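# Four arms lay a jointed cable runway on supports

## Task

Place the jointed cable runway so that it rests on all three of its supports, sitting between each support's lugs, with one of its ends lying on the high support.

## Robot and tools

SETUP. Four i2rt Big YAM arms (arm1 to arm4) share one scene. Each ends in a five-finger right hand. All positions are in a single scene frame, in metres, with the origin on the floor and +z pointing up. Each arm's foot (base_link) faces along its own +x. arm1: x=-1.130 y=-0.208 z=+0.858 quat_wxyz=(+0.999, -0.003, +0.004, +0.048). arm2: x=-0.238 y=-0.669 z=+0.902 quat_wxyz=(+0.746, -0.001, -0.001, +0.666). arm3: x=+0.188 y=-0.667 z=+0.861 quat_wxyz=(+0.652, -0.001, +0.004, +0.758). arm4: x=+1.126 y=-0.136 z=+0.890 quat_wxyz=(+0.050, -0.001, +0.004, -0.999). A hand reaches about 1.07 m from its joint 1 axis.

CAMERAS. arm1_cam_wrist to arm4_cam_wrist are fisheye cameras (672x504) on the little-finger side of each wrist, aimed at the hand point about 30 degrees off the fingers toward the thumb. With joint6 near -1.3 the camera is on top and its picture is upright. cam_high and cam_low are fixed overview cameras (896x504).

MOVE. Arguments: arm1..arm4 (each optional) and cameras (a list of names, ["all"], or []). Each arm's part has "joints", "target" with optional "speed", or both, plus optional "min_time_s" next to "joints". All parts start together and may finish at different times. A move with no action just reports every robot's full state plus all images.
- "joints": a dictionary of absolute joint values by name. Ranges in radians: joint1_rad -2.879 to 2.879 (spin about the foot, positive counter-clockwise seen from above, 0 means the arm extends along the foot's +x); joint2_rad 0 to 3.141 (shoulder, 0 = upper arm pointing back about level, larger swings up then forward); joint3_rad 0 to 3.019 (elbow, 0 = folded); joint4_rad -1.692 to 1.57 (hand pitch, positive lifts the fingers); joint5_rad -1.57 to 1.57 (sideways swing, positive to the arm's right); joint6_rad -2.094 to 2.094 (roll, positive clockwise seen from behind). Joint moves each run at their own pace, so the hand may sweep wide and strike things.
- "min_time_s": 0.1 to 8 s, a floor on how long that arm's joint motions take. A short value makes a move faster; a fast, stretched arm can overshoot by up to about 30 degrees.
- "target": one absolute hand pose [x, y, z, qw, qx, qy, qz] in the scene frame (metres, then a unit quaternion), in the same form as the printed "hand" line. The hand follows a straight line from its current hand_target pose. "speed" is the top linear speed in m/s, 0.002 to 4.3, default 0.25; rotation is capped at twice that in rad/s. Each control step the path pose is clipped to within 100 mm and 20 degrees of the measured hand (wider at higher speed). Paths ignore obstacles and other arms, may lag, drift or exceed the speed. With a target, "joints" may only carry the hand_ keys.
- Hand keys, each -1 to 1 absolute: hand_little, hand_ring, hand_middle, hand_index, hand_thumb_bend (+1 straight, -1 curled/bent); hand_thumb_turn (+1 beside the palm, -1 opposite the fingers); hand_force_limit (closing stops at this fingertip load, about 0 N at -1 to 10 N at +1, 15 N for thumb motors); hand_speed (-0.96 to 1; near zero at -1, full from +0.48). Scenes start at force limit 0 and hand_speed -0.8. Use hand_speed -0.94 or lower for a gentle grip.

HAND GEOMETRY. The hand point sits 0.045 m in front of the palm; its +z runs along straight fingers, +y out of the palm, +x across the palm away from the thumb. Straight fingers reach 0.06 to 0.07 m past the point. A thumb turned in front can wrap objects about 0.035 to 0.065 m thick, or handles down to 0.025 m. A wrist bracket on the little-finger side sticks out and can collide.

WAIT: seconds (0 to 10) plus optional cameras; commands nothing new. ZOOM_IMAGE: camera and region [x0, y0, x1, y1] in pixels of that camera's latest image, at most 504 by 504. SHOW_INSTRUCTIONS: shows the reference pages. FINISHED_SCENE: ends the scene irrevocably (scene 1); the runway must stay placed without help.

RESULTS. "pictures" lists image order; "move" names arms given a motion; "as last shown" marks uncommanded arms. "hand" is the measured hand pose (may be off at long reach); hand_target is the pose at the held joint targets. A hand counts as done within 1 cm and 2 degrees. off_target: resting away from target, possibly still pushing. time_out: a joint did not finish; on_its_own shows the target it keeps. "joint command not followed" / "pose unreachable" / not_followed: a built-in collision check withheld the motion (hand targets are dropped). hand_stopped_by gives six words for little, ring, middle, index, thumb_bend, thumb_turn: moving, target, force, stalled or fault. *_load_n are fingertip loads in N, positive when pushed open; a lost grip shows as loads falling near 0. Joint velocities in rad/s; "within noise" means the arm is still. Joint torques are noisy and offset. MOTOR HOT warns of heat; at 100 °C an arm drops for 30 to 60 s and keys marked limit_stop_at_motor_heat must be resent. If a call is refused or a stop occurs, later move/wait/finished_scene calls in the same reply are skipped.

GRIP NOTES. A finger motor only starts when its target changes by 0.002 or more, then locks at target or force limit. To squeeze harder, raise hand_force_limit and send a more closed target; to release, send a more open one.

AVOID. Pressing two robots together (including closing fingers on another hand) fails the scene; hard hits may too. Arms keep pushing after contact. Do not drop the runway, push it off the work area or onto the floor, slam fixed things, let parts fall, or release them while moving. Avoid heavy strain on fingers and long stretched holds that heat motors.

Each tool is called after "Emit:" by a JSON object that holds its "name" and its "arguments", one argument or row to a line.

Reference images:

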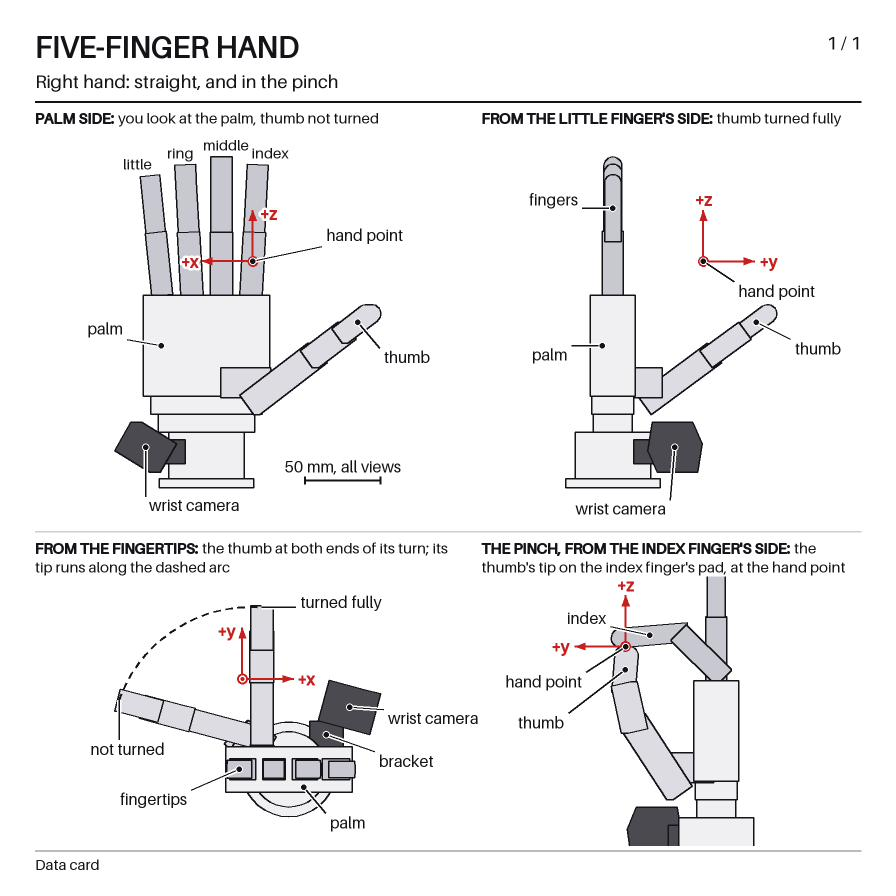

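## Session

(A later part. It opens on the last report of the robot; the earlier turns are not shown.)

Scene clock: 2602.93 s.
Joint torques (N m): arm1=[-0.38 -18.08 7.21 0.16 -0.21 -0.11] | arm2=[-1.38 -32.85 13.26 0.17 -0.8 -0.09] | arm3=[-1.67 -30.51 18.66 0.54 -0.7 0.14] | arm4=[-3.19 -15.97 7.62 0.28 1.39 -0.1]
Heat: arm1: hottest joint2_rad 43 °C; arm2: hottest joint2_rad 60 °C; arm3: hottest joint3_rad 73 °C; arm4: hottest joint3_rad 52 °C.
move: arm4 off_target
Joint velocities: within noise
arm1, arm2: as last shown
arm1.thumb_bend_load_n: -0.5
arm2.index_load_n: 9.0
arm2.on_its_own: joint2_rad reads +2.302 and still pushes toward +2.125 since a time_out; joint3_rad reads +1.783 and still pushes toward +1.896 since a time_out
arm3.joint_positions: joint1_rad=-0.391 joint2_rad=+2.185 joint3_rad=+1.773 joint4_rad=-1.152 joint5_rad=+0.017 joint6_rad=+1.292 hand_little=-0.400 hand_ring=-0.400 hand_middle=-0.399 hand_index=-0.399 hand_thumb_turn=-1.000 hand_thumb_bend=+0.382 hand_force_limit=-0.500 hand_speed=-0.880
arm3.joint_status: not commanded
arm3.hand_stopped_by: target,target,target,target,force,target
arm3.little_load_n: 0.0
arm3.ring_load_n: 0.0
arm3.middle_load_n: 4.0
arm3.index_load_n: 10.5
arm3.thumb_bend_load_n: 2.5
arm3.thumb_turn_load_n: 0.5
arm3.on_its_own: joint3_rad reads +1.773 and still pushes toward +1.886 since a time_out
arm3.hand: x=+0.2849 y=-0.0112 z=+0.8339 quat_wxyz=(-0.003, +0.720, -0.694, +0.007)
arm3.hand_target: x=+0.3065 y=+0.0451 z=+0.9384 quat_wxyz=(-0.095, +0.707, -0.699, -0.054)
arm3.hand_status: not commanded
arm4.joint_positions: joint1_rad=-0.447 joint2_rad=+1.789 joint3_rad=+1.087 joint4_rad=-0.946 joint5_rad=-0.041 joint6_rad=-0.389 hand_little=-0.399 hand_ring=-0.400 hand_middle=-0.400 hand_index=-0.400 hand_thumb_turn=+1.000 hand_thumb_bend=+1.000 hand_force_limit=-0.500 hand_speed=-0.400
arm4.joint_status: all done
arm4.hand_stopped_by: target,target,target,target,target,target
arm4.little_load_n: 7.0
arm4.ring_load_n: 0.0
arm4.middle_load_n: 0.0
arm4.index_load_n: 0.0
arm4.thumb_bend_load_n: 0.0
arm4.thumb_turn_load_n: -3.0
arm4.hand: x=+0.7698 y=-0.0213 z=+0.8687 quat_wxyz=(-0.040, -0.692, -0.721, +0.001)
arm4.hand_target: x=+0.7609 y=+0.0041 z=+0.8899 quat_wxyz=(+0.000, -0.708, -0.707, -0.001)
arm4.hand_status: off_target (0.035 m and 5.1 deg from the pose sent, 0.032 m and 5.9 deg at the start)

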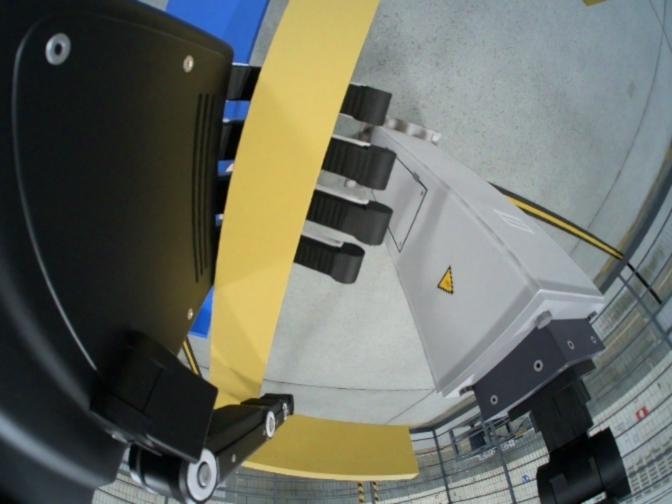

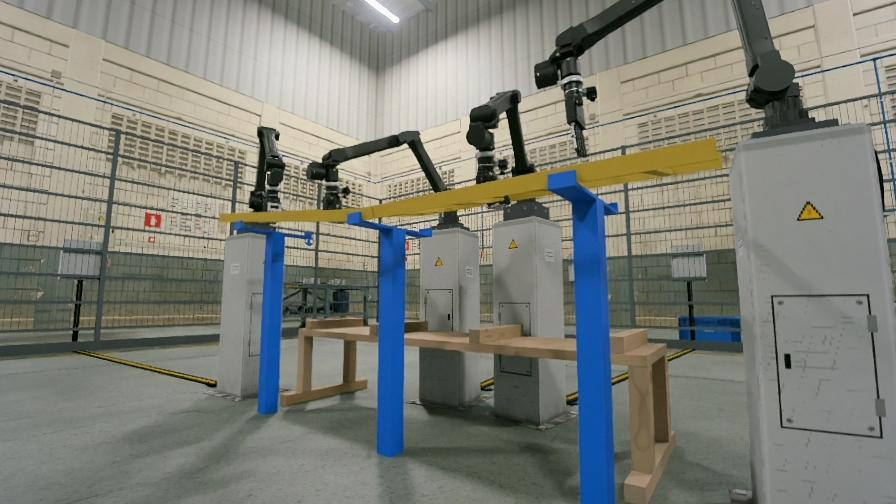

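Emit:
{"name": "move", "arguments": {
  "arm4": {"target": [0.764, 0.005, 0.882, 0, 0.7071, 0.7071, 0], "speed": 0.03, "joints": {"hand_little": 0.0, "hand_ring": 0.1, "hand_middle": 0.1, "hand_index": 0.1, "hand_speed": -0.5}}
}}

Emit:
{"name": "move", "arguments": {
  "arm4": {"joints": {"hand_little": 0.5, "hand_ring": 0.8, "hand_middle": 0.8, "hand_index": 0.8, "hand_speed": -0.5}}
}}

Emit:
{"name": "move", "arguments": {
  "arm4": {"joints": {"hand_little": 1.0, "hand_ring": 1.0, "hand_middle": 1.0, "hand_index": 1.0, "hand_speed": -0.5}},
  "cameras": ["all"]
}}

Scene clock: 2609.60 s.
Joint torques (N m): arm1=[-0.38 -18.43 7.15 0.18 -0.17 -0.11] | arm2=[-1.38 -32.85 13.15 0.25 -0.84 -0.06] | arm3=[-1.44 -31.27 18.7 0.51 -0.76 0.11] | arm4=[-3.37 -15.56 7.04 0.06 1.2 -0.06]
Heat: arm1: hottest joint2_rad 42 °C; arm2: hottest joint2_rad 60 °C; arm3: hottest joint3_rad 73 °C; arm4: hottest joint3_rad 51 °C.
move: arm4 off_target
Joint velocities: within noise
arm1, arm2, arm3: as last shown
arm1.thumb_bend_load_n: 0.0
arm2.index_load_n: 9.5
arm2.thumb_turn_load_n: 1.0
arm2.on_its_own: joint2_rad reads +2.302 and still pushes toward +2.125 since a time_out; joint3_rad reads +1.783 and still pushes toward +1.896 since a time_out
arm2.hand: x=-0.4571 y=-0.0378 z=+0.8063 quat_wxyz=(+0.021, +0.704, -0.707, +0.064)
arm2.hand_target: x=-0.4759 y=+0.0338 z=+0.9744 quat_wxyz=(-0.043, +0.700, -0.709, -0.071)
arm3.joint_positions: joint1_rad=-0.391 joint2_rad=+2.195 joint3_rad=+1.773 joint4_rad=-1.150 joint5_rad=+0.019 joint6_rad=+1.293 hand_little=-0.400 hand_ring=-0.400 hand_middle=-0.399 hand_index=-0.399 hand_thumb_turn=-1.000 hand_thumb_bend=+0.382 hand_force_limit=-0.500 hand_speed=-0.880
arm3.index_load_n: 11.0
arm3.thumb_turn_load_n: 0.0
arm3.on_its_own: joint3_rad reads +1.773 and still pushes toward +1.886 since a time_out
arm3.hand: x=+0.2852 y=-0.0122 z=+0.8278 quat_wxyz=(-0.001, +0.720, -0.694, +0.010)
arm3.hand_target: x=+0.3066 y=+0.0452 z=+0.9385 quat_wxyz=(-0.095, +0.707, -0.699, -0.054)
arm4.joint_positions: joint1_rad=-0.449 joint2_rad=+1.789 joint3_rad=+1.075 joint4_rad=-0.913 joint5_rad=-0.036 joint6_rad=-0.396 hand_little=+0.001 hand_ring=+0.100 hand_middle=+0.100 hand_index=+0.100 hand_thumb_turn=+1.000 hand_thumb_bend=+1.000 hand_force_limit=-0.500 hand_speed=-0.500
arm4.joint_status: all done
arm4.hand_stopped_by: force,target,target,target,target,target
arm4.little_load_n: 5.5
arm4.ring_load_n: 0.0
arm4.middle_load_n: 0.0
arm4.index_load_n: 0.0
arm4.thumb_bend_load_n: 0.0
arm4.thumb_turn_load_n: 0.0
arm4.hand: x=+0.7681 y=-0.0185 z=+0.8635 quat_wxyz=(-0.030, -0.690, -0.723, +0.003)
arm4.hand_target: x=+0.7647 y=+0.0043 z=+0.8815 quat_wxyz=(+0.000, -0.707, -0.707, +0.000)
arm4.hand_status: off_target (0.030 m and 4.3 deg from the pose sent, 0.030 m and 5.1 deg at the start)
pictures: none

Scene clock: 2610.60 s.
Joint torques (N m): arm1=[0.09 -18.14 7.09 0.24 -0.17 -0.13] | arm2=[-1.14 -33.03 13.11 0.14 -0.93 -0.07] | arm3=[-1.96 -31.91 18.58 0.27 -0.79 0.08] | arm4=[-1.73 -14.68 7.49 -0.05 0.58 -0.07]
Heat: arm1: hottest joint2_rad 42 °C; arm2: hottest joint2_rad 60 °C; arm3: hottest joint3_rad 73 °C; arm4: hottest joint3_rad 51 °C.
move: arm4 done
Joint velocities: within noise
arm1, arm2, arm3: as last shown
arm2.joint_positions: joint1_rad=+0.381 joint2_rad=+2.304 joint3_rad=+1.783 joint4_rad=-1.180 joint5_rad=+0.025 joint6_rad=+1.844 hand_little=-0.399 hand_ring=-0.399 hand_middle=-0.399 hand_index=-0.399 hand_thumb_turn=-1.000 hand_thumb_bend=+0.417 hand_force_limit=-0.500 hand_speed=-0.880
arm2.little_load_n: 3.5
arm2.ring_load_n: 8.5
arm2.index_load_n: 7.5
arm2.thumb_turn_load_n: 0.5
arm2.on_its_own: joint2_rad reads +2.304 and still pushes toward +2.125 since a time_out; joint3_rad reads +1.783 and still pushes toward +1.896 since a time_out
arm2.hand: x=-0.4570 y=-0.0369 z=+0.8051 quat_wxyz=(+0.020, +0.704, -0.707, +0.063)
arm2.hand_target: x=-0.4760 y=+0.0338 z=+0.9745 quat_wxyz=(-0.043, +0.700, -0.709, -0.071)
arm3.joint_positions: joint1_rad=-0.391 joint2_rad=+2.202 joint3_rad=+1.773 joint4_rad=-1.147 joint5_rad=+0.019 joint6_rad=+1.294 hand_little=-0.400 hand_ring=-0.400 hand_middle=-0.399 hand_index=-0.399 hand_thumb_turn=-1.000 hand_thumb_bend=+0.382 hand_force_limit=-0.500 hand_speed=-0.880
arm3.middle_load_n: 4.5
arm3.index_load_n: 10.5
arm3.thumb_turn_load_n: 0.5
arm3.on_its_own: joint3_rad reads +1.773 and still pushes toward +1.886 since a time_out
arm3.hand: x=+0.2853 y=-0.0125 z=+0.8234 quat_wxyz=(+0.001, +0.720, -0.694, +0.011)
arm3.hand_target: x=+0.3066 y=+0.0451 z=+0.9385 quat_wxyz=(-0.095, +0.707, -0.699, -0.054)
arm4.joint_positions: joint1_rad=-0.467 joint2_rad=+1.779 joint3_rad=+1.071 joint4_rad=-0.911 joint5_rad=-0.020 joint6_rad=-0.396 hand_little=+0.500 hand_ring=+0.800 hand_middle=+0.800 hand_index=+0.800 hand_thumb_turn=+1.000 hand_thumb_bend=+1.000 hand_force_limit=-0.500 hand_speed=-0.500
arm4.joint_status: all done
arm4.hand_stopped_by: force,target,target,target,target,target
arm4.little_load_n: 3.5
arm4.ring_load_n: 0.0
arm4.middle_load_n: 0.0
arm4.index_load_n: 0.0
arm4.thumb_bend_load_n: 0.0
arm4.thumb_turn_load_n: 0.0
arm4.hand: x=+0.7712 y=-0.0091 z=+0.8658 quat_wxyz=(-0.023, -0.697, -0.717, -0.002)
arm4.hand_target: x=+0.7646 y=+0.0042 z=+0.8815 quat_wxyz=(+0.000, -0.707, -0.707, +0.000)
arm4.hand_status: not commanded
pictures: none

Scene clock: 2611.43 s.
Joint torques (N m): arm1=[-0.38 -18.49 7.21 0.17 -0.16 -0.1] | arm2=[-1.26 -32.91 13.31 -0.28 -1 -0.07] | arm3=[-1.44 -32.21 18.62 0.32 -0.78 0.07] | arm4=[-0.67 -13.74 7.54 0.01 0.12 -0.06]
Heat: arm1: hottest joint2_rad 42 °C; arm2: hottest joint2_rad 60 °C; arm3: hottest joint3_rad 73 °C; arm4: hottest joint3_rad 51 °C.
move: arm4 done
Joint velocities: within noise
arm1, arm2, arm3: as last shown
arm1.thumb_turn_load_n: -0.5
arm2.joint_positions: joint1_rad=+0.381 joint2_rad=+2.306 joint3_rad=+1.783 joint4_rad=-1.176 joint5_rad=+0.026 joint6_rad=+1.844 hand_little=-0.399 hand_ring=-0.399 hand_middle=-0.399 hand_index=-0.399 hand_thumb_turn=-1.000 hand_thumb_bend=+0.417 hand_force_limit=-0.500 hand_speed=-0.880
arm2.little_load_n: 5.0
arm2.ring_load_n: 9.5
arm2.index_load_n: 7.0
arm2.thumb_bend_load_n: 3.0
arm2.on_its_own: joint2_rad reads +2.306 and still pushes toward +2.125 since a time_out; joint3_rad reads +1.783 and still pushes toward +1.896 since a time_out
arm2.hand: x=-0.4570 y=-0.0363 z=+0.8039 quat_wxyz=(+0.019, +0.704, -0.707, +0.063)
arm2.hand_target: x=-0.4760 y=+0.0337 z=+0.9745 quat_wxyz=(-0.043, +0.700, -0.709, -0.071)
arm3.joint_positions: joint1_rad=-0.391 joint2_rad=+2.204 joint3_rad=+1.773 joint4_rad=-1.146 joint5_rad=+0.019 joint6_rad=+1.294 hand_little=-0.400 hand_ring=-0.400 hand_middle=-0.399 hand_index=-0.399 hand_thumb_turn=-1.000 hand_thumb_bend=+0.382 hand_force_limit=-0.500 hand_speed=-0.880
arm3.thumb_bend_load_n: 2.0
arm3.thumb_turn_load_n: 0.0
arm3.on_its_own: joint3_rad reads +1.773 and still pushes toward +1.886 since a time_out
arm3.hand: x=+0.2853 y=-0.0124 z=+0.8222 quat_wxyz=(+0.001, +0.719, -0.694, +0.011)
arm3.hand_target: x=+0.3066 y=+0.0451 z=+0.9384 quat_wxyz=(-0.095, +0.707, -0.699, -0.054)
arm4.joint_positions: joint1_rad=-0.479 joint2_rad=+1.768 joint3_rad=+1.071 joint4_rad=-0.911 joint5_rad=-0.008 joint6_rad=-0.396 hand_little=+1.000 hand_ring=+1.000 hand_middle=+1.000 hand_index=+1.000 hand_thumb_turn=+1.000 hand_thumb_bend=+1.000 hand_force_limit=-0.500 hand_speed=-0.500
arm4.joint_status: all done
arm4.hand_stopped_by: target,target,target,target,target,target
arm4.little_load_n: 0.0
arm4.ring_load_n: 0.0
arm4.middle_load_n: 0.0
arm4.index_load_n: 0.0
arm4.thumb_bend_load_n: 0.0
arm4.thumb_turn_load_n: 0.0
arm4.hand: x=+0.7720 y=-0.0022 z=+0.8697 quat_wxyz=(-0.015, -0.701, -0.713, -0.005)
arm4.hand_target: x=+0.7647 y=+0.0043 z=+0.8815 quat_wxyz=(+0.000, -0.707, -0.707, +0.000)
arm4.hand_status: not commanded
pictures: arm1_cam_wrist, arm2_cam_wrist, arm3_cam_wrist, arm4_cam_wrist, cam_high, cam_low

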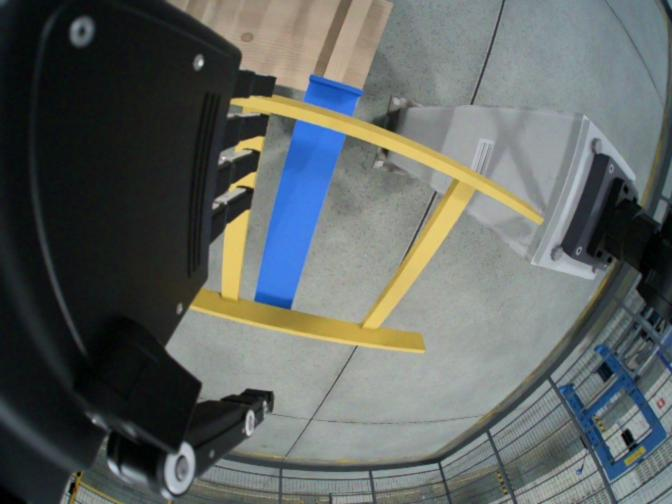

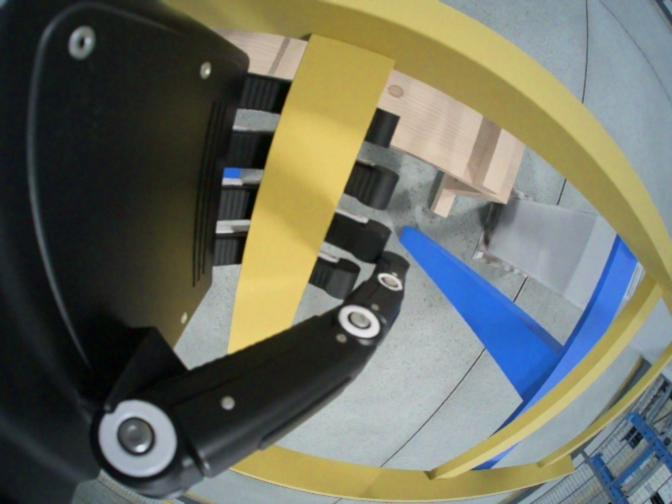

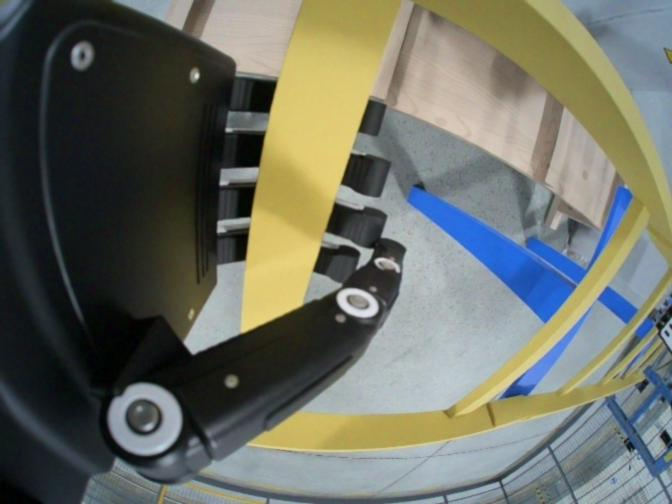

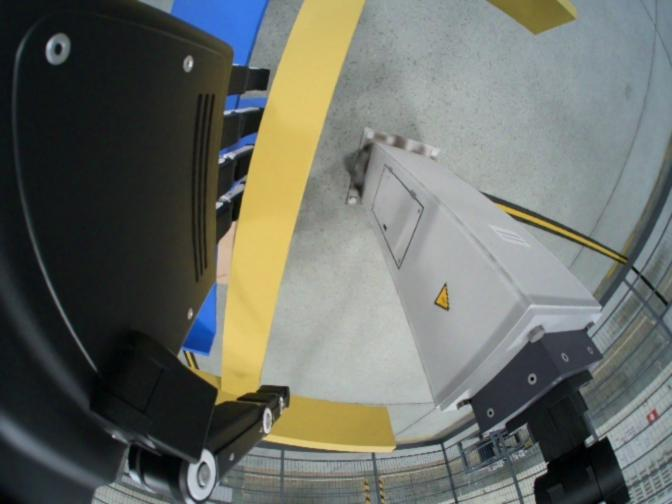

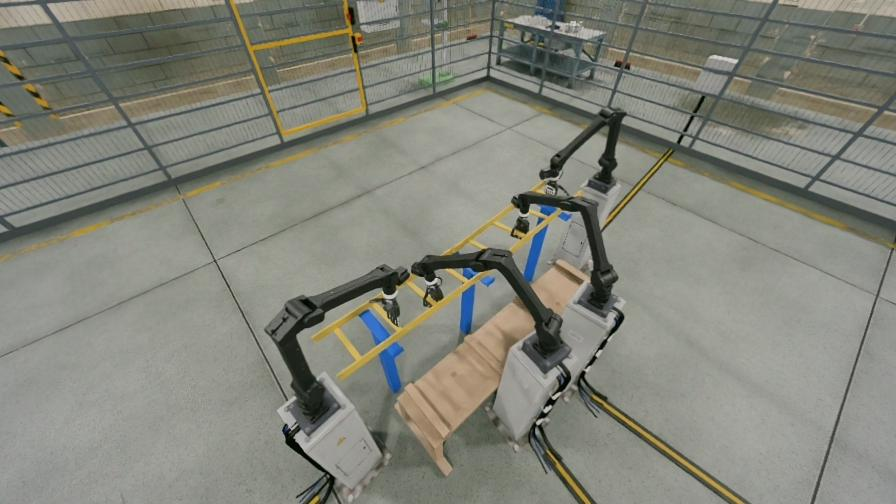

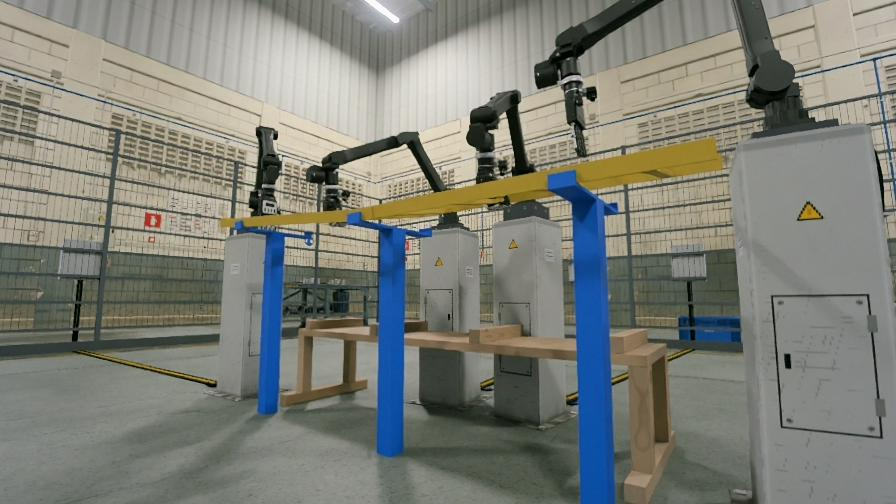

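Emit:
{"name": "move", "arguments": {
  "arm4": {"target": [0.772, 0.0, 1.0, 0, 0.7071, 0.7071, 0], "speed": 0.1}
}}

Emit:
{"name": "move", "arguments": {
  "arm4": {"target": [0.735, -0.17, 1.0, 0, 0.7071, 0.7071, 0], "speed": 0.12},
  "cameras": ["arm4_cam_wrist", "arm1_cam_wrist"]
}}

Scene clock: 2618.10 s.
Joint torques (N m): arm1=[-0.38 -17.49 7.06 0.16 -0.17 -0.15] | arm2=[-1.38 -33.55 13.34 -0.09 -0.99 -0.1] | arm3=[-1.73 -31.79 18.66 0.34 -0.75 0.08] | arm4=[-0.62 -12.16 11.47 -0.23 0.1 -0.12]
Heat: arm1: hottest joint2_rad 42 °C; arm2: hottest joint2_rad 60 °C; arm3: hottest joint3_rad 73 °C; arm4: hottest joint3_rad 50 °C.
move: arm4 off_target
Joint velocities: within noise
arm1, arm3: as last shown
arm1.thumb_turn_load_n: 0.0
arm2.joint_positions: joint1_rad=+0.381 joint2_rad=+2.306 joint3_rad=+1.783 joint4_rad=-1.176 joint5_rad=+0.026 joint6_rad=+1.844 hand_little=-0.399 hand_ring=-0.399 hand_middle=-0.399 hand_index=-0.399 hand_thumb_turn=-1.000 hand_thumb_bend=+0.417 hand_force_limit=-0.500 hand_speed=-0.880
arm2.joint_status: not commanded
arm2.hand_stopped_by: target,target,target,target,force,target
arm2.little_load_n: 4.5
arm2.ring_load_n: 9.5
arm2.middle_load_n: 6.0
arm2.index_load_n: 7.0
arm2.thumb_bend_load_n: 2.5
arm2.thumb_turn_load_n: 0.5
arm2.on_its_own: joint2_rad reads +2.306 and still pushes toward +2.125 since a time_out; joint3_rad reads +1.783 and still pushes toward +1.896 since a time_out
arm2.hand: x=-0.4569 y=-0.0363 z=+0.8038 quat_wxyz=(+0.019, +0.704, -0.707, +0.063)
arm2.hand_target: x=-0.4759 y=+0.0338 z=+0.9745 quat_wxyz=(-0.043, +0.700, -0.709, -0.071)
arm2.hand_status: not commanded
arm3.thumb_turn_load_n: 0.5
arm3.on_its_own: joint3_rad reads +1.773 and still pushes toward +1.886 since a time_out
arm4.joint_positions: joint1_rad=-0.479 joint2_rad=+1.586 joint3_rad=+1.169 joint4_rad=-1.209 joint5_rad=-0.008 joint6_rad=-0.390 hand_little=+1.000 hand_ring=+1.000 hand_middle=+1.000 hand_index=+1.000 hand_thumb_turn=+1.000 hand_thumb_bend=+1.000 hand_force_limit=-0.500 hand_speed=-0.500
arm4.joint_status: not commanded
arm4.hand_stopped_by: target,target,target,target,target,target
arm4.little_load_n: 0.0
arm4.ring_load_n: -0.5
arm4.middle_load_n: 0.0
arm4.index_load_n: 0.0
arm4.thumb_bend_load_n: 0.0
arm4.thumb_turn_load_n: 0.0
arm4.hand: x=+0.7868 y=-0.0092 z=+0.9813 quat_wxyz=(-0.023, -0.702, -0.711, -0.009)
arm4.hand_target: x=+0.7728 y=-0.0003 z=+1.0000 quat_wxyz=(+0.000, -0.707, -0.707, +0.000)
arm4.hand_status: off_target (0.026 m and 2.9 deg from the pose sent, 0.130 m and 2.1 deg at the start)
pictures: none

Scene clock: 2620.33 s.
Joint torques (N m): arm1=[-0.62 -18.55 7.16 0.2 -0.12 -0.17] | arm2=[-0.73 -33.26 13.41 -0.13 -0.99 -0.11] | arm3=[-1.26 -32.5 18.65 0.38 -0.79 0.09] | arm4=[0.38 -10.64 11.89 -0.2 0.08 -0.07]
Heat: arm1: hottest joint2_rad 42 °C; arm2: hottest joint2_rad 60 °C; arm3: hottest joint3_rad 73 °C; arm4: hottest joint3_rad 50 °C.
move: arm4 off_target
Joint velocities: within noise
arm1, arm2, arm3: as last shown
arm1.little_load_n: -0.5
arm2.joint_positions: joint1_rad=+0.381 joint2_rad=+2.306 joint3_rad=+1.783 joint4_rad=-1.174 joint5_rad=+0.026 joint6_rad=+1.845 hand_little=-0.399 hand_ring=-0.399 hand_middle=-0.399 hand_index=-0.399 hand_thumb_turn=-1.000 hand_thumb_bend=+0.417 hand_force_limit=-0.500 hand_speed=-0.880
arm2.little_load_n: 5.0
arm2.index_load_n: 6.5
arm2.on_its_own: joint2_rad reads +2.306 and still pushes toward +2.125 since a time_out; joint3_rad reads +1.783 and still pushes toward +1.896 since a time_out
arm2.hand: x=-0.4570 y=-0.0360 z=+0.8034 quat_wxyz=(+0.019, +0.704, -0.707, +0.062)
arm2.hand_target: x=-0.4760 y=+0.0338 z=+0.9745 quat_wxyz=(-0.043, +0.700, -0.709, -0.071)
arm3.joint_positions: joint1_rad=-0.391 joint2_rad=+2.204 joint3_rad=+1.773 joint4_rad=-1.145 joint5_rad=+0.019 joint6_rad=+1.295 hand_little=-0.400 hand_ring=-0.400 hand_middle=-0.399 hand_index=-0.399 hand_thumb_turn=-1.000 hand_thumb_bend=+0.382 hand_force_limit=-0.500 hand_speed=-0.880
arm3.thumb_turn_load_n: 0.0
arm3.on_its_own: joint3_rad reads +1.773 and still pushes toward +1.886 since a time_out
arm3.hand: x=+0.2854 y=-0.0123 z=+0.8220 quat_wxyz=(+0.001, +0.719, -0.695, +0.011)
arm3.hand_target: x=+0.3066 y=+0.0452 z=+0.9386 quat_wxyz=(-0.095, +0.707, -0.699, -0.054)
arm4.joint_positions: joint1_rad=-0.102 joint2_rad=+1.575 joint3_rad=+1.178 joint4_rad=-1.211 joint5_rad=-0.010 joint6_rad=-0.009 hand_little=+1.000 hand_ring=+1.000 hand_middle=+1.000 hand_index=+1.000 hand_thumb_turn=+1.000 hand_thumb_bend=+1.000 hand_force_limit=-0.500 hand_speed=-0.500
arm4.joint_status: not commanded
arm4.hand_stopped_by: target,target,target,target,target,target
arm4.little_load_n: 0.0
arm4.ring_load_n: -0.5
arm4.middle_load_n: 0.0
arm4.index_load_n: 0.0
arm4.thumb_bend_load_n: 0.0
arm4.thumb_turn_load_n: 0.0
arm4.hand: x=+0.7530 y=-0.1681 z=+0.9866 quat_wxyz=(-0.013, -0.704, -0.710, -0.011)
arm4.hand_target: x=+0.7357 y=-0.1700 z=+1.0001 quat_wxyz=(+0.000, -0.707, -0.707, +0.000)
arm4.hand_status: off_target (0.022 m and 2.0 deg from the pose sent, 0.170 m and 2.9 deg at the start)
pictures: arm1_cam_wrist, arm4_cam_wrist

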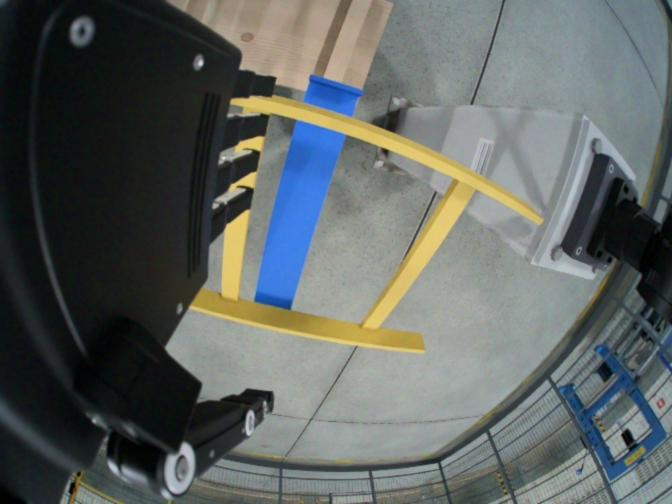

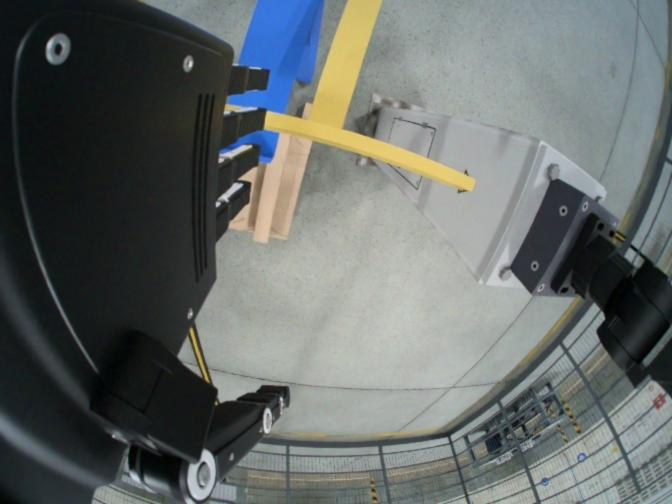

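Emit:
{"name": "move", "arguments": {
  "arm4": {"target": [0.66, -0.17, 1.02, 0, 0.7071, 0.7071, 0], "speed": 0.12},
  "cameras": ["arm4_cam_wrist"]
}}

Emit:
{"name": "zoom_image", "arguments": {
  "camera": "arm4_cam_wrist",
  "region": [220, 20, 460, 220]
}}

Scene clock: 2626.80 s.
Joint torques (N m): arm1=[-0.44 -18.08 7.21 0.18 -0.15 -0.12] | arm2=[-1.49 -32.97 13.34 -0.2 -0.96 -0.1] | arm3=[-1.26 -32.38 18.69 0.49 -0.79 0.09] | arm4=[0.21 -12.75 12.31 -0.2 0.09 -0.06]
Heat: arm1: hottest joint2_rad 42 °C; arm2: hottest joint2_rad 60 °C; arm3: hottest joint3_rad 73 °C; arm4: hottest joint3_rad 50 °C.
move: arm4 off_target
Joint velocities: within noise
arm1.joint_positions: joint1_rad=+0.089 joint2_rad=+1.657 joint3_rad=+1.302 joint4_rad=-1.229 joint5_rad=-0.003 joint6_rad=+0.191 hand_little=+1.000 hand_ring=+1.000 hand_middle=+1.000 hand_index=+1.000 hand_thumb_turn=+1.000 hand_thumb_bend=+1.000 hand_force_limit=-0.500 hand_speed=-0.500
arm1.joint_status: not commanded
arm1.hand_stopped_by: target,target,target,target,target,target
arm1.little_load_n: 0.0
arm1.ring_load_n: 0.0
arm1.middle_load_n: 0.0
arm1.index_load_n: 0.0
arm1.thumb_bend_load_n: 0.0
arm1.thumb_turn_load_n: 0.0
arm1.hand: x=-0.7210 y=-0.0888 z=+0.9560 quat_wxyz=(+0.009, +0.705, -0.709, -0.005)
arm1.hand_target: x=-0.7200 y=-0.0900 z=+0.9600 quat_wxyz=(+0.000, +0.707, -0.707, +0.000)
arm1.hand_status: not commanded
arm2, arm3: as last shown
arm2.ring_load_n: 10.0
arm2.on_its_own: joint2_rad reads +2.306 and still pushes toward +2.125 since a time_out; joint3_rad reads +1.783 and still pushes toward +1.896 since a time_out
arm3.thumb_turn_load_n: 0.5
arm3.on_its_own: joint3_rad reads +1.773 and still pushes toward +1.886 since a time_out
arm4.joint_positions: joint1_rad=-0.102 joint2_rad=+1.740 joint3_rad=+1.451 joint4_rad=-1.314 joint5_rad=-0.010 joint6_rad=-0.008 hand_little=+1.000 hand_ring=+1.000 hand_middle=+1.000 hand_index=+1.000 hand_thumb_turn=+1.000 hand_thumb_bend=+1.000 hand_force_limit=-0.500 hand_speed=-0.500
arm4.joint_status: not commanded
arm4.hand_stopped_by: target,target,target,target,target,target
arm4.little_load_n: 0.0
arm4.ring_load_n: 0.0
arm4.middle_load_n: 0.0
arm4.index_load_n: 0.0
arm4.thumb_bend_load_n: 0.0
arm4.thumb_turn_load_n: 0.0
arm4.hand: x=+0.6766 y=-0.1682 z=+1.0086 quat_wxyz=(-0.011, -0.705, -0.709, -0.010)
arm4.hand_target: x=+0.6607 y=-0.1700 z=+1.0201 quat_wxyz=(+0.000, -0.707, -0.707, +0.000)
arm4.hand_status: off_target (0.020 m and 1.7 deg from the pose sent, 0.099 m and 2.0 deg at the start)

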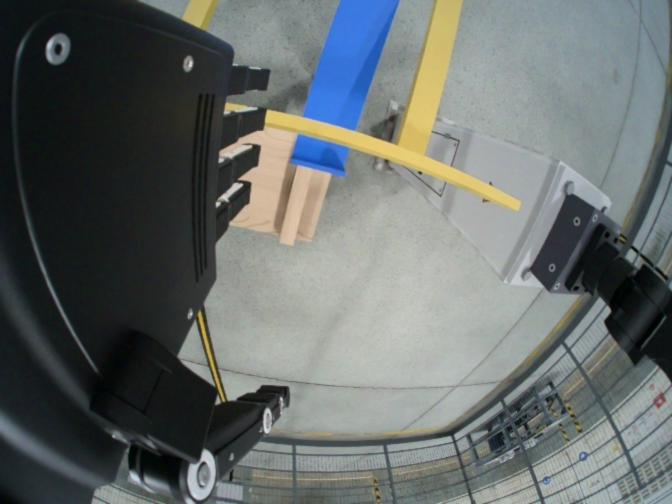

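Scaled by 2.100 from the camera's image (finer frame: 960x720).

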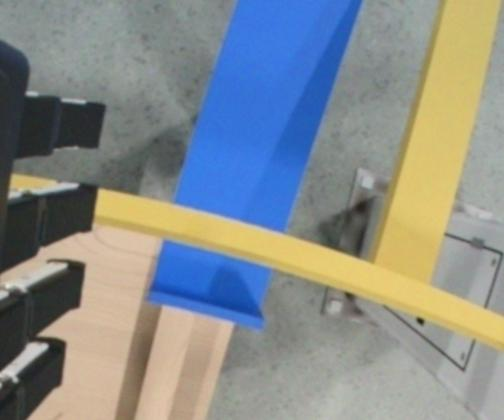

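Emit:
{"name": "move", "arguments": {
  "arm2": {"joints": {"joint2_rad": 2.17, "joint3_rad": 1.87, "joint4_rad": -1.14}, "min_time_s": 1.5},
  "arm3": {"joints": {"joint2_rad": 2.13, "joint3_rad": 1.87, "joint4_rad": -1.12}, "min_time_s": 1.5},
  "cameras": ["arm1_cam_wrist", "arm4_cam_wrist", "cam_low"]
}}

Scene clock: 2644.77 s.
Joint torques (N m): arm1=[-0.62 -18.2 7.04 0.36 -0.17 -0.12] | arm2=[-0.97 -31.38 11.45 -0.06 -1.07 -0.11] | arm3=[-1.49 -31.74 17.03 0.09 -0.8 0.09] | arm4=[0.26 -12.81 12.31 -0.14 0.09 -0.06]
Heat: arm1: hottest joint2_rad 42 °C; arm2: hottest joint2_rad 60 °C; arm3: hottest joint3_rad 73 °C; arm4: hottest joint3_rad 49 °C.
move: arm2 time_out; arm3 time_out
Joint velocities: within noise
arm1, arm4: as last shown
arm1.middle_load_n: 0.5
arm2.joint_positions: joint1_rad=+0.381 joint2_rad=+2.333 joint3_rad=+1.783 joint4_rad=-1.146 joint5_rad=+0.029 joint6_rad=+1.845 hand_little=-0.398 hand_ring=-0.399 hand_middle=-0.399 hand_index=-0.400 hand_thumb_turn=-1.000 hand_thumb_bend=+0.417 hand_force_limit=-0.500 hand_speed=-0.880
arm2.joint_status: joint2_rad time_out (moved +0.026 of -0.136); the others done
arm2.hand_stopped_by: target,target,target,target,force,target
arm2.little_load_n: 17.0
arm2.ring_load_n: 11.5
arm2.middle_load_n: 3.0
arm2.index_load_n: 0.0
arm2.thumb_bend_load_n: 3.5
arm2.thumb_turn_load_n: 0.5
arm2.on_its_own: joint2_rad reads +2.333 and still pushes toward +2.170 since a time_out
arm2.hand: x=-0.4569 y=-0.0344 z=+0.7865 quat_wxyz=(+0.017, +0.704, -0.707, +0.062)
arm2.hand_target: x=-0.4749 y=+0.0302 z=+0.9335 quat_wxyz=(-0.034, +0.701, -0.710, -0.056)
arm2.hand_status: not commanded
arm3.joint_positions: joint1_rad=-0.391 joint2_rad=+2.226 joint3_rad=+1.773 joint4_rad=-1.131 joint5_rad=+0.019 joint6_rad=+1.295 hand_little=-0.400 hand_ring=-0.400 hand_middle=-0.399 hand_index=-0.399 hand_thumb_turn=-1.000 hand_thumb_bend=+0.382 hand_force_limit=-0.500 hand_speed=-0.880
arm3.joint_status: joint3_rad time_out (moved +0.000 of +0.097); the others done
arm3.hand_stopped_by: target,target,target,target,force,target
arm3.little_load_n: 1.0
arm3.ring_load_n: 3.5
arm3.middle_load_n: 4.5
arm3.index_load_n: 6.0
arm3.thumb_bend_load_n: 2.0
arm3.thumb_turn_load_n: 0.5
arm3.on_its_own: joint3_rad reads +1.773 and still pushes toward +1.870 since a time_out
arm3.hand: x=+0.2853 y=-0.0124 z=+0.8082 quat_wxyz=(+0.004, +0.719, -0.695, +0.013)
arm3.hand_target: x=+0.3053 y=+0.0402 z=+0.9111 quat_wxyz=(-0.079, +0.708, -0.700, -0.045)
arm3.hand_status: not commanded

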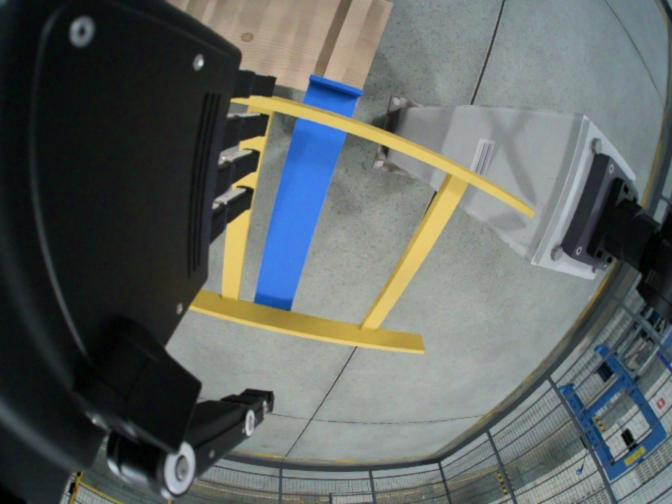

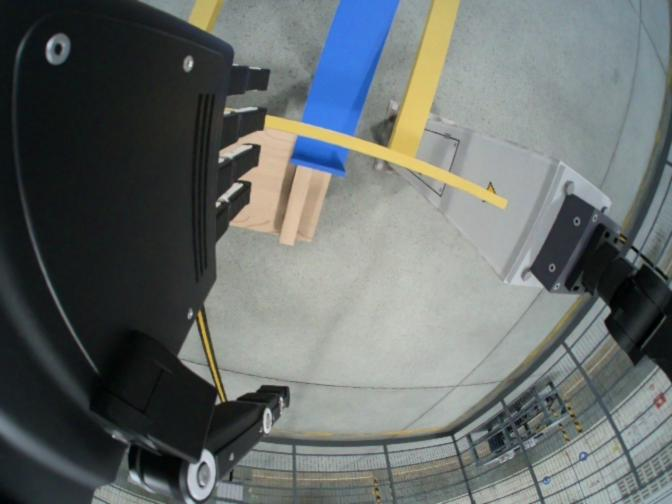

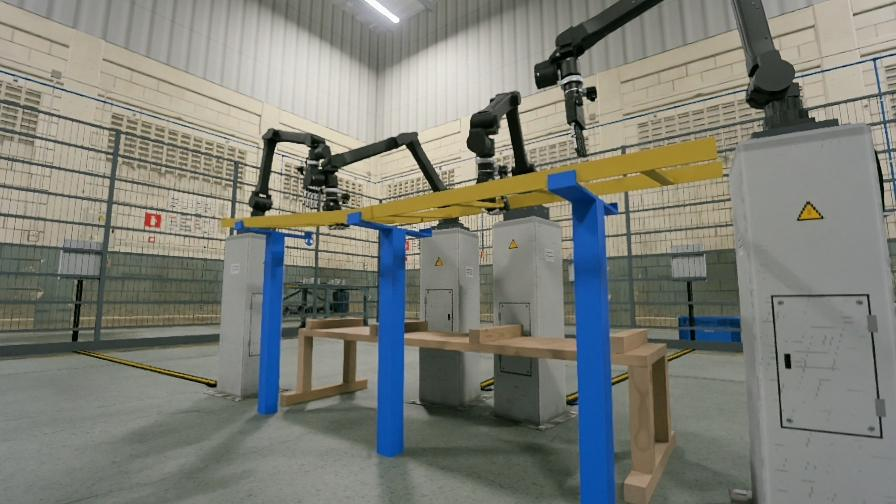

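Emit:
{"name": "zoom_image", "arguments": {
  "camera": "cam_low",
  "region": [530, 120, 740, 230]
}}

Emit:
{"name": "zoom_image", "arguments": {
  "camera": "cam_low",
  "region": [300, 180, 480, 260]
}}

Emit:
{"name": "zoom_image", "arguments": {
  "camera": "arm1_cam_wrist",
  "region": [230, 60, 560, 350]
}}

Scaled by 2.400.

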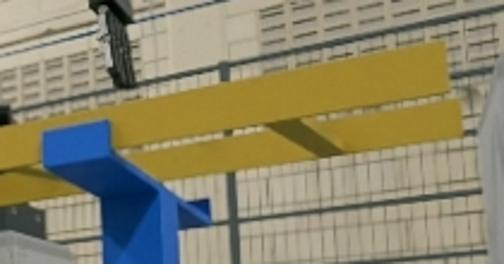

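Scaled by 2.800.

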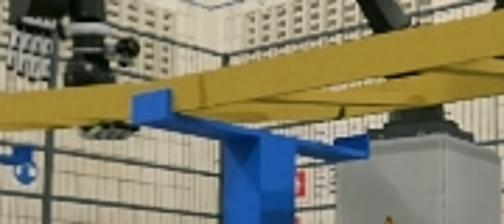

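Scaled by 1.527 from the camera's image (finer frame: 960x720).

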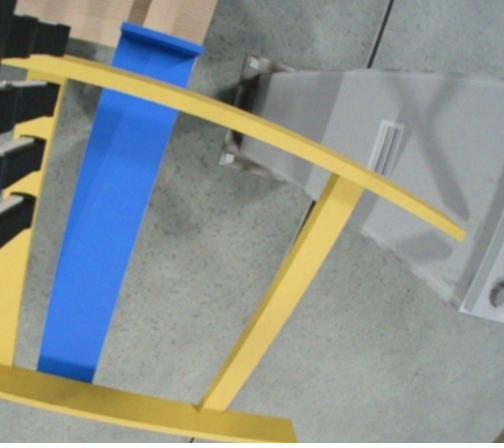

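Emit:
{"name": "move", "arguments": {
  "arm2": {"joints": {"joint2_rad": 2.215, "joint3_rad": 1.85, "joint4_rad": -1.115}, "min_time_s": 1.5},
  "arm3": {"joints": {"joint2_rad": 2.17, "joint3_rad": 1.85, "joint4_rad": -1.10}, "min_time_s": 1.5},
  "cameras": ["all"]
}}

Scene clock: 2659.47 s.
Joint torques (N m): arm1=[-0.26 -18.61 7.08 0.35 -0.18 -0.14] | arm2=[-1.2 -30.8 9.91 -0.27 -1.09 -0.08] | arm3=[-1.61 -30.51 15.16 0.12 -0.78 0.07] | arm4=[0.32 -12.69 12.34 -0.18 0.09 -0.06]
Heat: arm1: hottest joint2_rad 42 °C; arm2: hottest joint2_rad 57 °C; arm3: hottest joint3_rad 71 °C; arm4: hottest joint3_rad 49 °C.
move: arm2 time_out; arm3 done
Joint velocities: within noise
arm1, arm4: as last shown
arm1.middle_load_n: 0.0
arm2.joint_positions: joint1_rad=+0.381 joint2_rad=+2.366 joint3_rad=+1.781 joint4_rad=-1.114 joint5_rad=+0.029 joint6_rad=+1.845 hand_little=-0.398 hand_ring=-0.400 hand_middle=-0.399 hand_index=-0.400 hand_thumb_turn=-1.000 hand_thumb_bend=+0.417 hand_force_limit=-0.500 hand_speed=-0.880
arm2.joint_status: joint2_rad time_out (moved +0.033 of -0.118); the others done
arm2.hand_stopped_by: target,target,target,target,force,target
arm2.little_load_n: 24.0
arm2.ring_load_n: 2.0
arm2.middle_load_n: 3.0
arm2.index_load_n: 0.0
arm2.thumb_bend_load_n: 3.0
arm2.thumb_turn_load_n: 0.5
arm2.on_its_own: joint2_rad reads +2.366 and still pushes toward +2.215 since a time_out
arm2.hand: x=-0.4566 y=-0.0352 z=+0.7648 quat_wxyz=(+0.018, +0.704, -0.707, +0.064)
arm2.hand_target: x=-0.4732 y=+0.0241 z=+0.8948 quat_wxyz=(-0.024, +0.702, -0.711, -0.039)
arm2.hand_status: not commanded
arm3.joint_positions: joint1_rad=-0.391 joint2_rad=+2.253 joint3_rad=+1.773 joint4_rad=-1.111 joint5_rad=+0.019 joint6_rad=+1.295 hand_little=-0.399 hand_ring=-0.399 hand_middle=-0.399 hand_index=-0.400 hand_thumb_turn=-1.000 hand_thumb_bend=+0.382 hand_force_limit=-0.500 hand_speed=-0.880
arm3.joint_status: all done
arm3.hand_stopped_by: target,target,target,target,force,target
arm3.little_load_n: 8.5
arm3.ring_load_n: 7.0
arm3.middle_load_n: 4.0
arm3.index_load_n: 0.0
arm3.thumb_bend_load_n: 2.5
arm3.thumb_turn_load_n: 0.5
arm3.hand: x=+0.2854 y=-0.0121 z=+0.7911 quat_wxyz=(+0.007, +0.719, -0.695, +0.015)
arm3.hand_target: x=+0.3037 y=+0.0344 z=+0.8767 quat_wxyz=(-0.062, +0.709, -0.701, -0.035)
arm3.hand_status: not commanded
pictures: arm1_cam_wrist, arm2_cam_wrist, arm3_cam_wrist, arm4_cam_wrist, cam_high, cam_low

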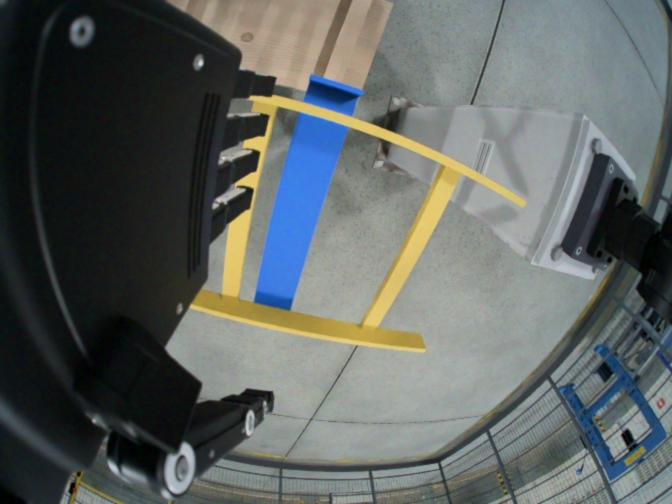

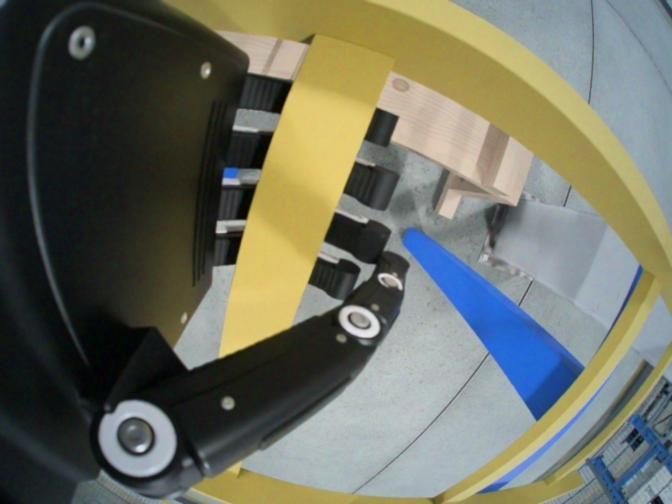

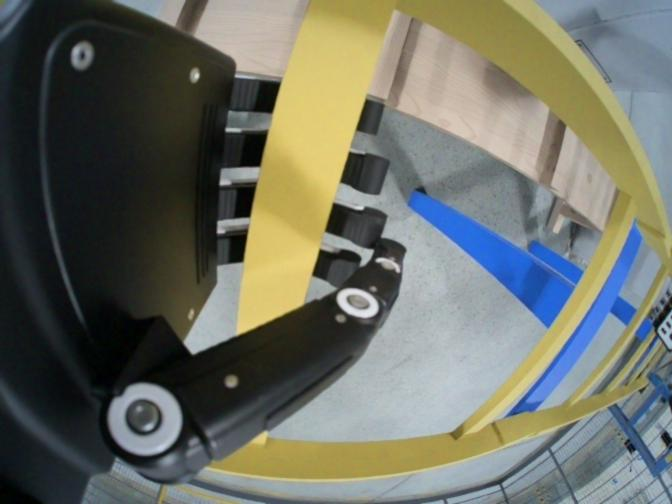

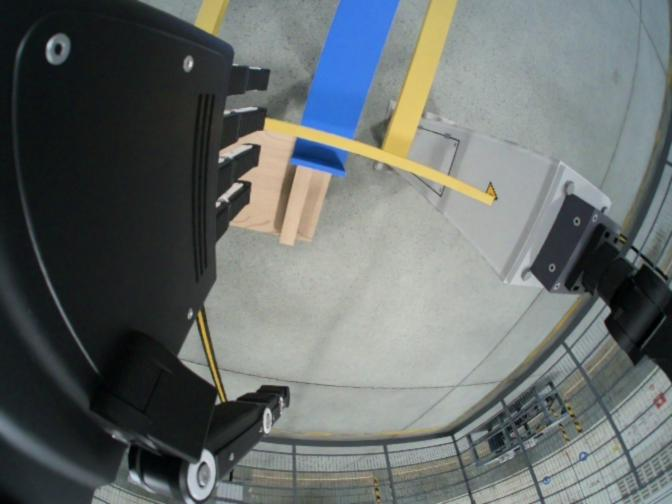

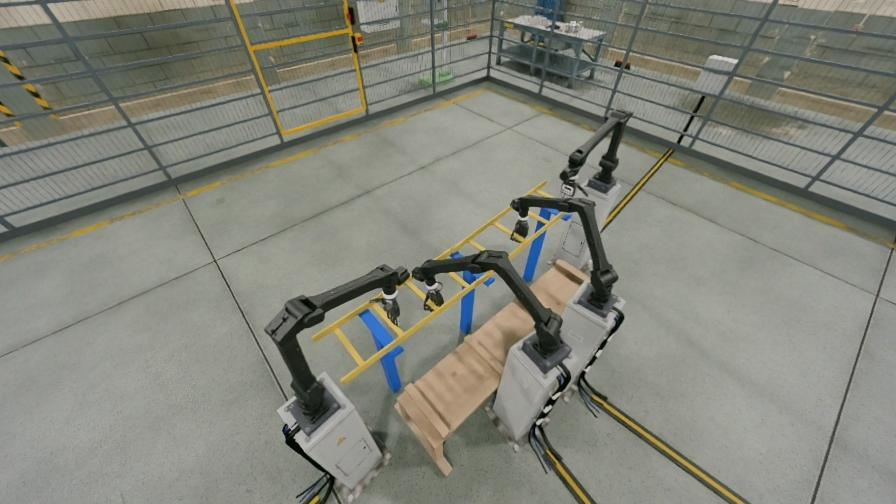

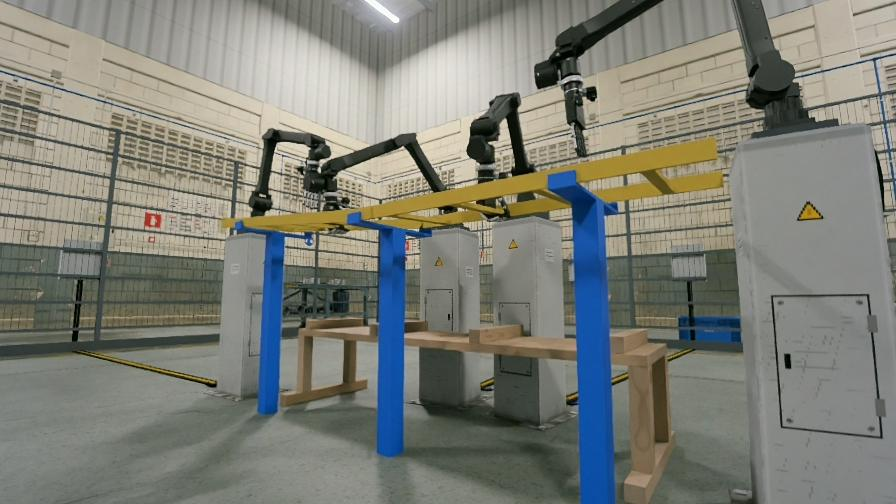

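Emit:
{"name": "zoom_image", "arguments": {
  "camera": "cam_low",
  "region": [530, 120, 740, 230]
}}

Emit:
{"name": "zoom_image", "arguments": {
  "camera": "cam_low",
  "region": [210, 190, 480, 260]
}}

Emit:
{"name": "zoom_image", "arguments": {
  "camera": "arm1_cam_wrist",
  "region": [240, 60, 400, 180]
}}

Emit:
{"name": "zoom_image", "arguments": {
  "camera": "arm4_cam_wrist",
  "region": [250, 80, 410, 200]
}}

Emit:
{"name": "zoom_image", "arguments": {
  "camera": "cam_high",
  "region": [320, 180, 580, 390]
}}

Scaled by 2.400.

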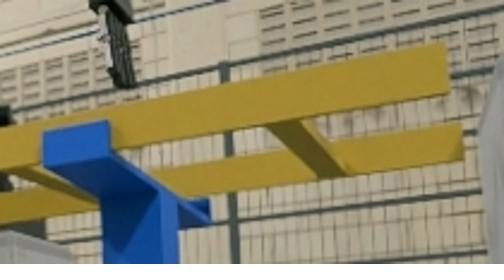

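Scaled by 1.867.

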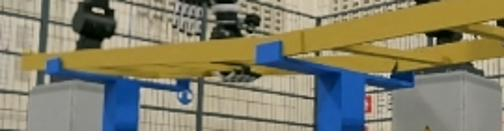

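Scaled by 3.150 from the camera's image (finer frame: 960x720).

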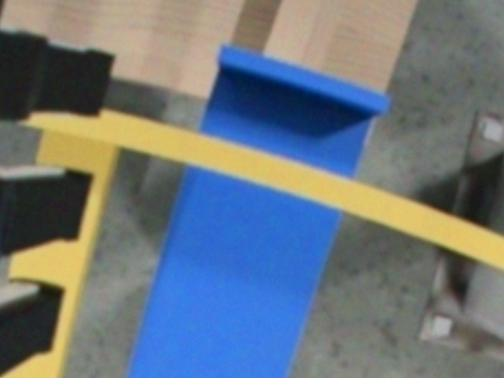

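Scaled by 3.150 from the camera's image (finer frame: 960x720).

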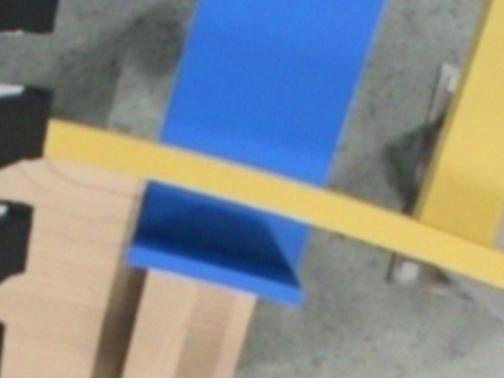

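Scaled by 1.938.

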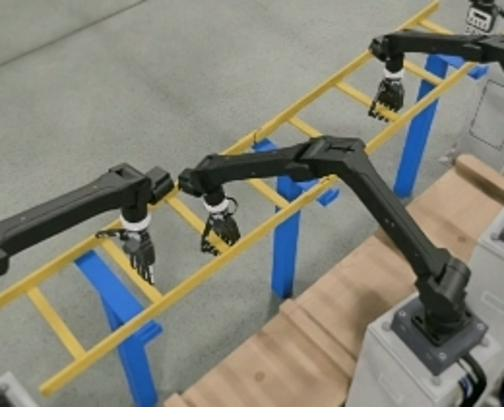

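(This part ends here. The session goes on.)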